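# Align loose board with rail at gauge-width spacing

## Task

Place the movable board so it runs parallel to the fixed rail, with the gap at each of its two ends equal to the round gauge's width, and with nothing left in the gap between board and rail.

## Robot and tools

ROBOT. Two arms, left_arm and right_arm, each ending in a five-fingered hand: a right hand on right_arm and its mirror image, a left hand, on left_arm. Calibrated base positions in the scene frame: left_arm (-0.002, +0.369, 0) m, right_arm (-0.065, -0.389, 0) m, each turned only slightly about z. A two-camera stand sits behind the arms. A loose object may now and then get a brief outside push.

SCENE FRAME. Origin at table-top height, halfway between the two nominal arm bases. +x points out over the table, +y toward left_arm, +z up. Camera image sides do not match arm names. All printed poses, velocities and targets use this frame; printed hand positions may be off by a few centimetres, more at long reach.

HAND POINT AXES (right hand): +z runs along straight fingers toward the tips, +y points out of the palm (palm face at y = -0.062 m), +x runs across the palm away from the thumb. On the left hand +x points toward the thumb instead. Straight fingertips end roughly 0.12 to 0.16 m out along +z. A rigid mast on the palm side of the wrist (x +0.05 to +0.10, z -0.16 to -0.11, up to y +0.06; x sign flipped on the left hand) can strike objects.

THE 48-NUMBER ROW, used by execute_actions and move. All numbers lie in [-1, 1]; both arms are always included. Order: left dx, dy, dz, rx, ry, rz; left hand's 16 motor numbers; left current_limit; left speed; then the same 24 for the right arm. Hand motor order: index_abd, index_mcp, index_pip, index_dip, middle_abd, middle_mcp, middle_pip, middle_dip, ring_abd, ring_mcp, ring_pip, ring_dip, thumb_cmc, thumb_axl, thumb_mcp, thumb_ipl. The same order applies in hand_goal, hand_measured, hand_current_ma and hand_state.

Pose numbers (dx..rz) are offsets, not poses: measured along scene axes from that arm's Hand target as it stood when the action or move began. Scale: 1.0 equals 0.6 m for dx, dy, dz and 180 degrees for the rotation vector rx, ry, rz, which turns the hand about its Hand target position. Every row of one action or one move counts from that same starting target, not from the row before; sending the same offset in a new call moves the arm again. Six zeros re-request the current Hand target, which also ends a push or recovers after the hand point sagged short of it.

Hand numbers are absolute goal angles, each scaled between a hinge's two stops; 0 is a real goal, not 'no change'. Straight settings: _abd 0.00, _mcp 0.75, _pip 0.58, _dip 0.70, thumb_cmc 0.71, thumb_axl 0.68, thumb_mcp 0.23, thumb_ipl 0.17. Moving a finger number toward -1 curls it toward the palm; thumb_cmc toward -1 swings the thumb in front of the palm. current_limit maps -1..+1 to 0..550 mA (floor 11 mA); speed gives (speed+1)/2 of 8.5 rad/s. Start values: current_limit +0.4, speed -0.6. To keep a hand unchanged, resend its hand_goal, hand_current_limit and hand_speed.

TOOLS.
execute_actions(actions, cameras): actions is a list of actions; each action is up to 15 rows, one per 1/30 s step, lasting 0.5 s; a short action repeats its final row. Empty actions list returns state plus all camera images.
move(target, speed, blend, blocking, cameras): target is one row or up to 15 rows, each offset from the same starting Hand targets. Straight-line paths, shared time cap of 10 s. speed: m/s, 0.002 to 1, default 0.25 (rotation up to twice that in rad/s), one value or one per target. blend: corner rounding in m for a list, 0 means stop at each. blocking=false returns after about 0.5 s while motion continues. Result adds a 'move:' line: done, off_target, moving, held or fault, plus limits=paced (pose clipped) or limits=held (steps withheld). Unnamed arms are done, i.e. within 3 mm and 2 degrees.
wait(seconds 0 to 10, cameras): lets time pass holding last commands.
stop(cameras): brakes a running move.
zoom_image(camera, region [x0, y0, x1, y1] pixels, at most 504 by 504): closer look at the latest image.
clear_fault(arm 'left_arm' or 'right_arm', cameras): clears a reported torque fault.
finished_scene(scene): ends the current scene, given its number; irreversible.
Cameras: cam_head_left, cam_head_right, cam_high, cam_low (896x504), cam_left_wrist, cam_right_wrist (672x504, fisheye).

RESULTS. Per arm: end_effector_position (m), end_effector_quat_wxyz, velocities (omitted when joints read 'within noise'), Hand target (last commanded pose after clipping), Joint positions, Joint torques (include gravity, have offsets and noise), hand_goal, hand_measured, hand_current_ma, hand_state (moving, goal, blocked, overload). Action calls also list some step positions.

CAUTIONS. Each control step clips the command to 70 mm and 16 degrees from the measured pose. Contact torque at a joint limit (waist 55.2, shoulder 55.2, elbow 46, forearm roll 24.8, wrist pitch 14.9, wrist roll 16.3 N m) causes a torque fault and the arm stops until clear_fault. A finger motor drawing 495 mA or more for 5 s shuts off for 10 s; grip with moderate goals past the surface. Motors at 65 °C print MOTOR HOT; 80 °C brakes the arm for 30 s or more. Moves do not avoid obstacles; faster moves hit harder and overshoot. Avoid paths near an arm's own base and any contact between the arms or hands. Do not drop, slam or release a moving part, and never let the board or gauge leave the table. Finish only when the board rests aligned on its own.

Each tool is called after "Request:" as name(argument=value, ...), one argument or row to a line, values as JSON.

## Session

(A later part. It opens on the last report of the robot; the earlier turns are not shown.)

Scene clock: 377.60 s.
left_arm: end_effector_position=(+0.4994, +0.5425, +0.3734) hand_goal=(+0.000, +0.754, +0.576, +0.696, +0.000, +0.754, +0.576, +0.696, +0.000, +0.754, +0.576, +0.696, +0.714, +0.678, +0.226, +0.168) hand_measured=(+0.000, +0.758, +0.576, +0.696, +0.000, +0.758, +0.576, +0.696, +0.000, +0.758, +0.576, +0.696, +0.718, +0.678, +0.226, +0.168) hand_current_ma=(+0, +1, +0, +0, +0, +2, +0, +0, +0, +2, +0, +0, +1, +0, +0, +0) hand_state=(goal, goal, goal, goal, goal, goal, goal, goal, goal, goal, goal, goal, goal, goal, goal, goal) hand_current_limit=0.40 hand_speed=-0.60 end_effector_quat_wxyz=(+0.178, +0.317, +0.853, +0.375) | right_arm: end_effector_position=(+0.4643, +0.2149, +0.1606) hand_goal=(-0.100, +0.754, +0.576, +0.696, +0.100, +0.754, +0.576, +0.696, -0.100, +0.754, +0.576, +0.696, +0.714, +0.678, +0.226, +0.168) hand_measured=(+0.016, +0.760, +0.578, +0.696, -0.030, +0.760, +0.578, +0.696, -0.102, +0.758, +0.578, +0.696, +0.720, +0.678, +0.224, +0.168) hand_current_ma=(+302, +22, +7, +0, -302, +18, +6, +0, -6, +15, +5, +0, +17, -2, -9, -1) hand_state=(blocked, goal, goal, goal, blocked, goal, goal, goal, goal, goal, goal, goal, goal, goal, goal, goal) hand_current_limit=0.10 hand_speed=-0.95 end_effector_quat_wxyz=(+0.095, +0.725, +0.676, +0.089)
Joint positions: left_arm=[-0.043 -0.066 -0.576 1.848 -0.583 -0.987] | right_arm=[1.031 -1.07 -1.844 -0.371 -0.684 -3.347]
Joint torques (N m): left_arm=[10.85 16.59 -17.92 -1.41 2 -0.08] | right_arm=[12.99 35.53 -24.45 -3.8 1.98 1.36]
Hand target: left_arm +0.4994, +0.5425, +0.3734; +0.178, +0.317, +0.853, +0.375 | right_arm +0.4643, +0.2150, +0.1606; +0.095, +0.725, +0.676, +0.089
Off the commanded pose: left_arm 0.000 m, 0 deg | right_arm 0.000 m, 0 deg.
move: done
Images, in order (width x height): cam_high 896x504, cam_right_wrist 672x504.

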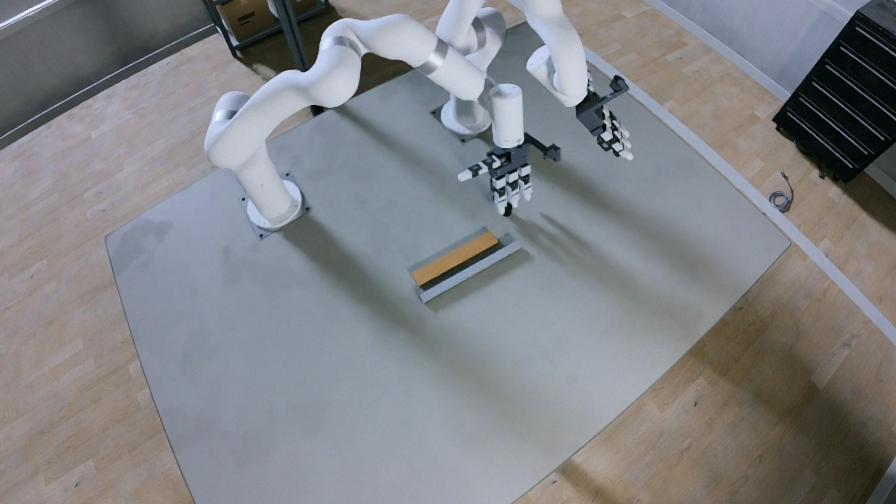

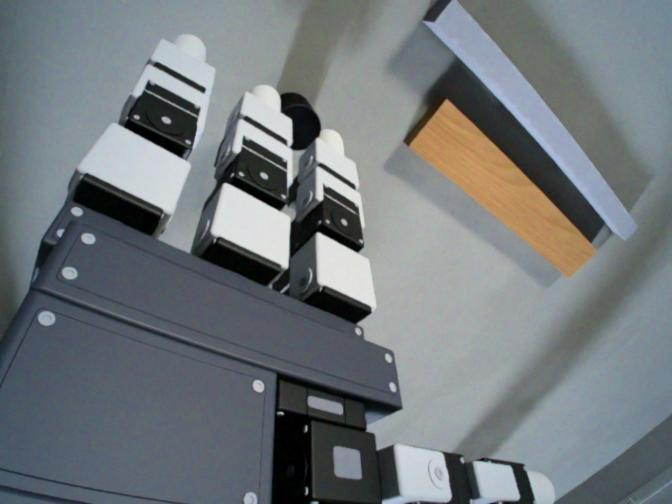

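Request:
move(
  target=[0,0,0,0,0,0,0,0.754,0.576,0.696,0,0.754,0.576,0.696,0,0.754,0.576,0.696,0.714,0.678,0.226,0.168,0.4,-0.6,0,0,0,0,0,0,0.08,0.754,0.576,0.696,-0.1,0.754,0.576,0.696,-0.12,0.754,0.576,0.696,0.714,0.678,0.226,0.168,0.4,-0.9],
  speed=0.04,
)

Request:
move(
  target=[
    [0,0,0,0,0,0,0,0.754,0.576,0.696,0,0.754,0.576,0.696,0,0.754,0.576,0.696,0.714,0.678,0.226,0.168,0.4,-0.6,0,0,0.13,0,0,0,0.08,0.754,0.576,0.696,-0.1,0.754,0.576,0.696,-0.12,0.754,0.576,0.696,0.714,0.678,0.226,0.168,0.4,-0.9],
    [0,0,0,0,0,0,0,0.754,0.576,0.696,0,0.754,0.576,0.696,0,0.754,0.576,0.696,0.714,0.678,0.226,0.168,0.4,-0.6,-0.0765,-0.0922,0.13,-0.0058,-0.0831,0,0,0.754,0.576,0.696,0,0.754,0.576,0.696,0,0.754,0.576,0.696,0.714,0.678,0.226,0.168,0.4,-0.6],
  ],
  speed=0.1,
)

Request:
move(
  target=[0,0,0,0,0,0,0,0.754,0.576,0.696,0,0.754,0.576,0.696,0,0.754,0.576,0.696,0.714,0.678,0.226,0.168,0.4,-0.6,0,0,-0.0308,0,0,0.0086,0,0.754,0.576,0.696,0,0.754,0.576,0.696,0,0.754,0.576,0.696,0.714,0.678,0.226,0.168,0.4,-0.6],
  speed=0.1,
  cameras=["cam_right_wrist"],
)

Request:
zoom_image(
  camera="cam_right_wrist",
  region=[360, 50, 420, 95],
)

Scene clock: 385.77 s.
left_arm: end_effector_position=(+0.4994, +0.5425, +0.3734) hand_goal=(+0.000, +0.754, +0.576, +0.696, +0.000, +0.754, +0.576, +0.696, +0.000, +0.754, +0.576, +0.696, +0.714, +0.678, +0.226, +0.168) hand_measured=(+0.000, +0.758, +0.576, +0.696, +0.000, +0.758, +0.576, +0.696, +0.000, +0.758, +0.576, +0.696, +0.718, +0.678, +0.226, +0.168) hand_current_ma=(+0, +1, +0, +0, +0, +2, +0, +0, +0, +2, +0, +0, +1, +0, +0, +0) hand_state=(goal, goal, goal, goal, goal, goal, goal, goal, goal, goal, goal, goal, goal, goal, goal, goal) hand_current_limit=0.40 hand_speed=-0.60 end_effector_quat_wxyz=(+0.178, +0.317, +0.853, +0.375) | right_arm: end_effector_position=(+0.4643, +0.2150, +0.1606) hand_goal=(+0.080, +0.754, +0.576, +0.696, -0.100, +0.754, +0.576, +0.696, -0.120, +0.754, +0.576, +0.696, +0.714, +0.678, +0.226, +0.168) hand_measured=(+0.076, +0.760, +0.578, +0.696, -0.096, +0.760, +0.578, +0.696, -0.116, +0.758, +0.578, +0.696, +0.720, +0.678, +0.224, +0.168) hand_current_ma=(-10, +18, +7, +0, +9, +17, +6, +0, +10, +15, +5, +0, +17, -2, -9, -1) hand_state=(goal, goal, goal, goal, goal, goal, goal, goal, goal, goal, goal, goal, goal, goal, goal, goal) hand_current_limit=0.40 hand_speed=-0.90 end_effector_quat_wxyz=(+0.095, +0.725, +0.676, +0.089)
Joint positions: left_arm=[-0.043 -0.066 -0.576 1.848 -0.583 -0.987] | right_arm=[1.031 -1.07 -1.844 -0.371 -0.684 -3.347]
Joint torques (N m): left_arm=[11.43 16.85 -17.58 -1.51 1.98 -0.09] | right_arm=[12.76 35.82 -22.56 -3.37 1.88 1.41]
Hand target: left_arm +0.4994, +0.5425, +0.3734; +0.178, +0.317, +0.853, +0.375 | right_arm +0.4643, +0.2150, +0.1606; +0.095, +0.725, +0.676, +0.089
Off the commanded pose: left_arm 0.000 m, 0 deg | right_arm 0.000 m, 0 deg.
move: done

Scene clock: 389.00 s.
left_arm: end_effector_position=(+0.4994, +0.5425, +0.3734) hand_goal=(+0.000, +0.754, +0.576, +0.696, +0.000, +0.754, +0.576, +0.696, +0.000, +0.754, +0.576, +0.696, +0.714, +0.678, +0.226, +0.168) hand_measured=(+0.000, +0.758, +0.576, +0.696, +0.000, +0.758, +0.576, +0.696, +0.000, +0.758, +0.576, +0.696, +0.718, +0.678, +0.226, +0.168) hand_current_ma=(+0, +1, +0, +0, +0, +2, +0, +0, +0, +2, +0, +0, +1, +0, +0, +0) hand_state=(goal, goal, goal, goal, goal, goal, goal, goal, goal, goal, goal, goal, goal, goal, goal, goal) hand_current_limit=0.40 hand_speed=-0.60 end_effector_quat_wxyz=(+0.178, +0.317, +0.853, +0.375) | right_arm: end_effector_position=(+0.4184, +0.1597, +0.2386) hand_goal=(+0.000, +0.754, +0.576, +0.696, +0.000, +0.754, +0.576, +0.696, +0.000, +0.754, +0.576, +0.696, +0.714, +0.678, +0.226, +0.168) hand_measured=(+0.004, +0.760, +0.578, +0.696, -0.004, +0.758, +0.578, +0.696, -0.004, +0.758, +0.578, +0.696, +0.720, +0.678, +0.224, +0.168) hand_current_ma=(+7, +16, +7, +0, -7, +15, +6, +0, -8, +15, +5, +0, +17, -2, -9, -1) hand_state=(goal, goal, goal, goal, goal, goal, goal, goal, goal, goal, goal, goal, goal, goal, goal, goal) hand_current_limit=0.40 hand_speed=-0.60 end_effector_quat_wxyz=(+0.189, +0.706, +0.659, +0.176)
Joint positions: left_arm=[-0.043 -0.066 -0.576 1.848 -0.583 -0.987] | right_arm=[1.106 -0.801 -1.45 -0.897 -0.627 -2.812]
Joint torques (N m): left_arm=[11.19 16.96 -17.59 -1.35 1.96 -0.14] | right_arm=[13.3 51.79 -7.53 -4.06 1.6 1.32]
Hand target: left_arm +0.4994, +0.5425, +0.3734; +0.178, +0.317, +0.853, +0.375 | right_arm +0.4184, +0.1597, +0.2386; +0.189, +0.706, +0.659, +0.176
Off the commanded pose: left_arm 0.000 m, 0 deg | right_arm 0.000 m, 0 deg.
move: done

Scene clock: 389.77 s.
left_arm: end_effector_position=(+0.4994, +0.5425, +0.3734) hand_goal=(+0.000, +0.754, +0.576, +0.696, +0.000, +0.754, +0.576, +0.696, +0.000, +0.754, +0.576, +0.696, +0.714, +0.678, +0.226, +0.168) hand_measured=(+0.000, +0.758, +0.576, +0.696, +0.000, +0.758, +0.576, +0.696, +0.000, +0.758, +0.576, +0.696, +0.718, +0.678, +0.226, +0.168) hand_current_ma=(+0, +1, +0, +0, +0, +2, +0, +0, +0, +2, +0, +0, +1, +0, +0, +0) hand_state=(goal, goal, goal, goal, goal, goal, goal, goal, goal, goal, goal, goal, goal, goal, goal, goal) hand_current_limit=0.40 hand_speed=-0.60 end_effector_quat_wxyz=(+0.178, +0.317, +0.853, +0.375) | right_arm: end_effector_position=(+0.4184, +0.1597, +0.2202) hand_goal=(+0.000, +0.754, +0.576, +0.696, +0.000, +0.754, +0.576, +0.696, +0.000, +0.754, +0.576, +0.696, +0.714, +0.678, +0.226, +0.168) hand_measured=(+0.004, +0.760, +0.578, +0.696, -0.004, +0.758, +0.578, +0.696, -0.004, +0.758, +0.578, +0.696, +0.720, +0.678, +0.224, +0.168) hand_current_ma=(+7, +16, +7, +0, -7, +15, +6, +0, -8, +15, +5, +0, +17, -2, -9, -1) hand_state=(goal, goal, goal, goal, goal, goal, goal, goal, goal, goal, goal, goal, goal, goal, goal, goal) hand_current_limit=0.40 hand_speed=-0.60 end_effector_quat_wxyz=(+0.187, +0.697, +0.668, +0.179)
Joint positions: left_arm=[-0.043 -0.066 -0.576 1.848 -0.583 -0.987] | right_arm=[1.104 -0.818 -1.431 -0.948 -0.591 -2.779]
Joint torques (N m): left_arm=[11.71 16.63 -17.42 -1.42 2 -0.03] | right_arm=[-13.04 27.9 -7.16 -4.27 1.57 1.37]
Hand target: left_arm +0.4994, +0.5425, +0.3734; +0.178, +0.317, +0.853, +0.375 | right_arm +0.4184, +0.1597, +0.2201; +0.187, +0.697, +0.668, +0.179
Off the commanded pose: left_arm 0.000 m, 0 deg | right_arm 0.000 m, 0 deg.
move: done
Images, in order (width x height): cam_right_wrist 672x504.

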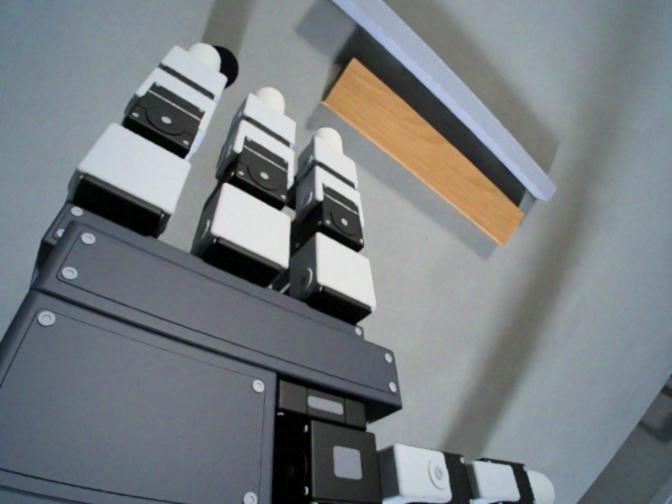

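Scaled by 8.400 from the camera's 672x504 image, which has a finer 960x720 frame.

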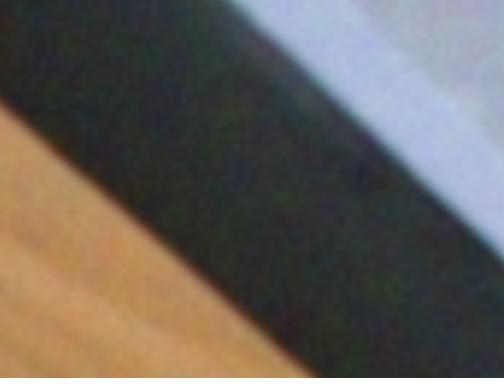

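Request:
move(
  target=[0,0,0,0,0,0,0,0.754,0.576,0.696,0,0.754,0.576,0.696,0,0.754,0.576,0.696,0.714,0.678,0.226,0.168,0.4,-0.6,-0.0175,-0.2494,0,0,0,0,0,0.754,0.576,0.696,0,0.754,0.576,0.696,0,0.754,0.576,0.696,0.714,0.678,0.226,0.168,0.4,-0.6],
  speed=0.15,
  cameras=["cam_right_wrist"],
)

Request:
zoom_image(
  camera="cam_right_wrist",
  region=[360, 50, 420, 95],
)

Scene clock: 394.77 s.
left_arm: end_effector_position=(+0.4994, +0.5425, +0.3734) hand_goal=(+0.000, +0.754, +0.576, +0.696, +0.000, +0.754, +0.576, +0.696, +0.000, +0.754, +0.576, +0.696, +0.714, +0.678, +0.226, +0.168) hand_measured=(+0.000, +0.758, +0.576, +0.696, +0.000, +0.758, +0.576, +0.696, +0.000, +0.758, +0.576, +0.696, +0.718, +0.678, +0.226, +0.168) hand_current_ma=(+0, +1, +0, +0, +0, +2, +0, +0, +0, +2, +0, +0, +1, +0, +0, +0) hand_state=(goal, goal, goal, goal, goal, goal, goal, goal, goal, goal, goal, goal, goal, goal, goal, goal) hand_current_limit=0.40 hand_speed=-0.60 end_effector_quat_wxyz=(+0.178, +0.317, +0.853, +0.375) | right_arm: end_effector_position=(+0.4079, +0.0100, +0.2201) hand_goal=(+0.000, +0.754, +0.576, +0.696, +0.000, +0.754, +0.576, +0.696, +0.000, +0.754, +0.576, +0.696, +0.714, +0.678, +0.226, +0.168) hand_measured=(+0.002, +0.760, +0.578, +0.696, -0.002, +0.758, +0.578, +0.696, -0.002, +0.758, +0.578, +0.696, +0.720, +0.678, +0.224, +0.168) hand_current_ma=(+6, +16, +7, +0, -6, +15, +6, +0, -7, +15, +5, +0, +17, -2, -9, -1) hand_state=(goal, goal, goal, goal, goal, goal, goal, goal, goal, goal, goal, goal, goal, goal, goal, goal) hand_current_limit=0.40 hand_speed=-0.60 end_effector_quat_wxyz=(+0.187, +0.697, +0.668, +0.179)
Joint positions: left_arm=[-0.043 -0.066 -0.576 1.848 -0.583 -0.987] | right_arm=[0.988 -0.558 -0.981 -1.301 -0.457 -2.488]
Joint torques (N m): left_arm=[10.83 16.72 -17.62 -1.3 2 0] | right_arm=[-13.85 44.29 -5.02 -4.15 1.35 1.27]
Hand target: left_arm +0.4994, +0.5425, +0.3734; +0.178, +0.317, +0.853, +0.375 | right_arm +0.4079, +0.0100, +0.2201; +0.187, +0.697, +0.668, +0.179
Off the commanded pose: left_arm 0.000 m, 0 deg | right_arm 0.000 m, 0 deg.
move: done
Images, in order (width x height): cam_right_wrist 672x504.

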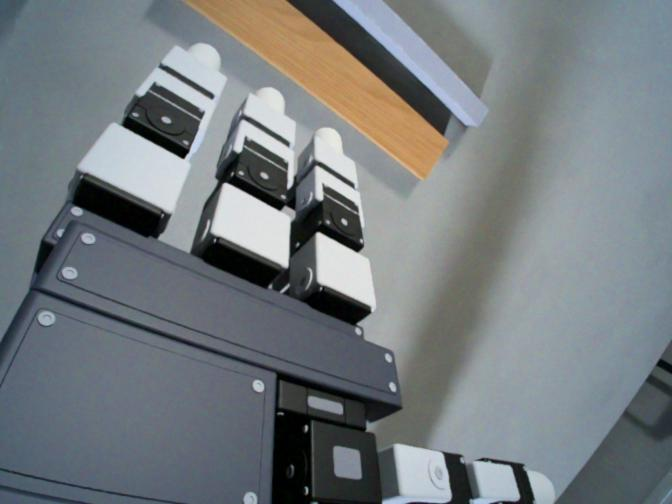

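Scaled by 8.400 from the camera's 672x504 image, which has a finer 960x720 frame.

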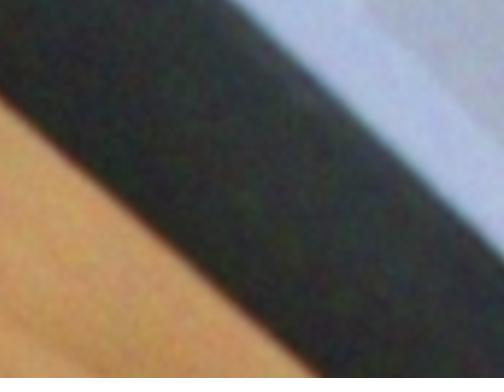

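Request:
zoom_image(
  camera="cam_right_wrist",
  region=[376, 44, 396, 59],
)

Request:
zoom_image(
  camera="cam_right_wrist",
  region=[376, 79, 396, 94],
)

Request:
move(
  target=[0,0,0,0,0,0,0,0.754,0.576,0.696,0,0.754,0.576,0.696,0,0.754,0.576,0.696,0.714,0.678,0.226,0.168,0.4,-0.6,0.0175,0.2494,0,0,0,0,0,0.754,0.576,0.696,0,0.754,0.576,0.696,0,0.754,0.576,0.696,0.714,0.678,0.226,0.168,0.4,-0.6],
  speed=0.15,
  cameras=["cam_right_wrist"],
)

Request:
zoom_image(
  camera="cam_right_wrist",
  region=[376, 44, 396, 59],
)

Request:
zoom_image(
  camera="cam_right_wrist",
  region=[376, 79, 396, 94],
)

Scaled by 25.200 from the camera's 672x504 image, which has a finer 960x720 frame.

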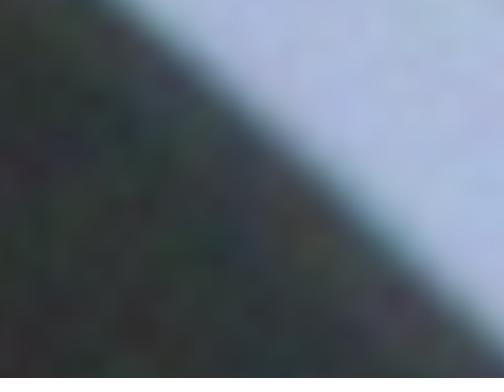

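Scaled by 25.200 from the camera's 672x504 image, which has a finer 960x720 frame.

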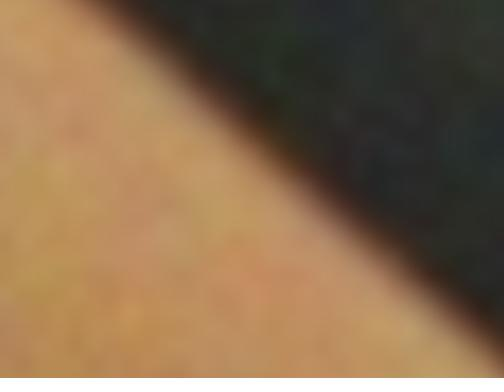

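Scene clock: 400.83 s.
left_arm: end_effector_position=(+0.4994, +0.5425, +0.3734) hand_goal=(+0.000, +0.754, +0.576, +0.696, +0.000, +0.754, +0.576, +0.696, +0.000, +0.754, +0.576, +0.696, +0.714, +0.678, +0.226, +0.168) hand_measured=(+0.000, +0.758, +0.576, +0.696, +0.000, +0.758, +0.576, +0.696, +0.000, +0.758, +0.576, +0.696, +0.718, +0.678, +0.226, +0.168) hand_current_ma=(+0, +1, +0, +0, +0, +2, +0, +0, +0, +2, +0, +0, +1, +0, +0, +0) hand_state=(goal, goal, goal, goal, goal, goal, goal, goal, goal, goal, goal, goal, goal, goal, goal, goal) hand_current_limit=0.40 hand_speed=-0.60 end_effector_quat_wxyz=(+0.178, +0.317, +0.853, +0.375) | right_arm: end_effector_position=(+0.4184, +0.1596, +0.2201) hand_goal=(+0.000, +0.754, +0.576, +0.696, +0.000, +0.754, +0.576, +0.696, +0.000, +0.754, +0.576, +0.696, +0.714, +0.678, +0.226, +0.168) hand_measured=(+0.002, +0.760, +0.578, +0.696, -0.002, +0.758, +0.578, +0.696, -0.002, +0.758, +0.578, +0.696, +0.720, +0.678, +0.224, +0.168) hand_current_ma=(+6, +16, +7, +0, -6, +15, +6, +0, -6, +15, +5, +0, +17, -2, -9, -1) hand_state=(goal, goal, goal, goal, goal, goal, goal, goal, goal, goal, goal, goal, goal, goal, goal, goal) hand_current_limit=0.40 hand_speed=-0.60 end_effector_quat_wxyz=(+0.187, +0.697, +0.668, +0.179)
Joint positions: left_arm=[-0.043 -0.066 -0.576 1.848 -0.583 -0.987] | right_arm=[1.104 -0.818 -1.431 -0.948 -0.591 -2.779]
Joint torques (N m): left_arm=[10.96 16.52 -17.31 -1.06 1.96 -0.09] | right_arm=[13.12 27.52 -22.68 4.65 -2.23 -1.32]
Hand target: left_arm +0.4994, +0.5425, +0.3734; +0.178, +0.317, +0.853, +0.375 | right_arm +0.4184, +0.1597, +0.2201; +0.187, +0.697, +0.668, +0.179
Off the commanded pose: left_arm 0.000 m, 0 deg | right_arm 0.000 m, 0 deg.
move: done
Images, in order (width x height): cam_right_wrist 672x504.

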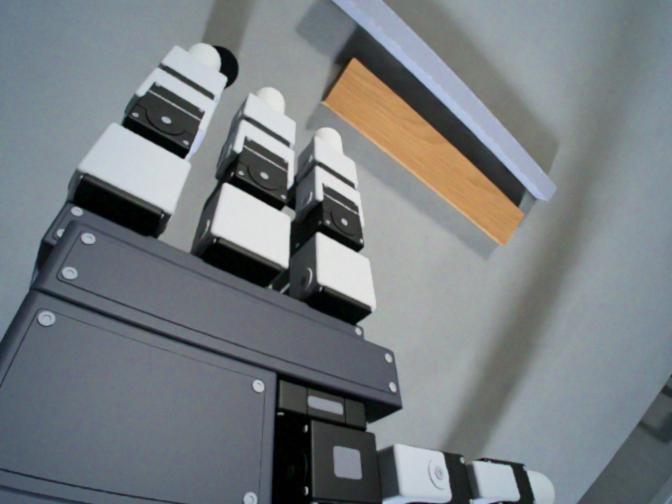

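Scaled by 25.200 from the camera's 672x504 image, which has a finer 960x720 frame.

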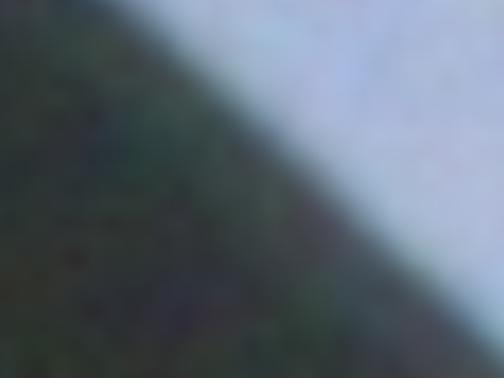

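Scaled by 25.200 from the camera's 672x504 image, which has a finer 960x720 frame.

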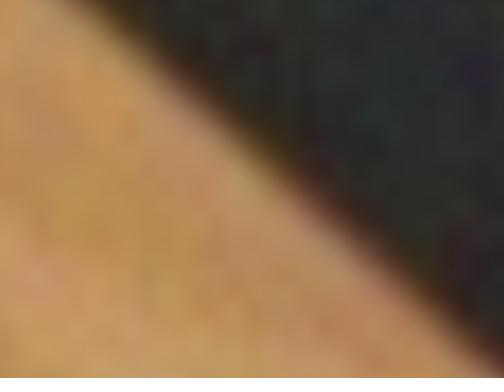

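Request:
finished_scene(
  scene=2,
)

The scene is finished: the task was done.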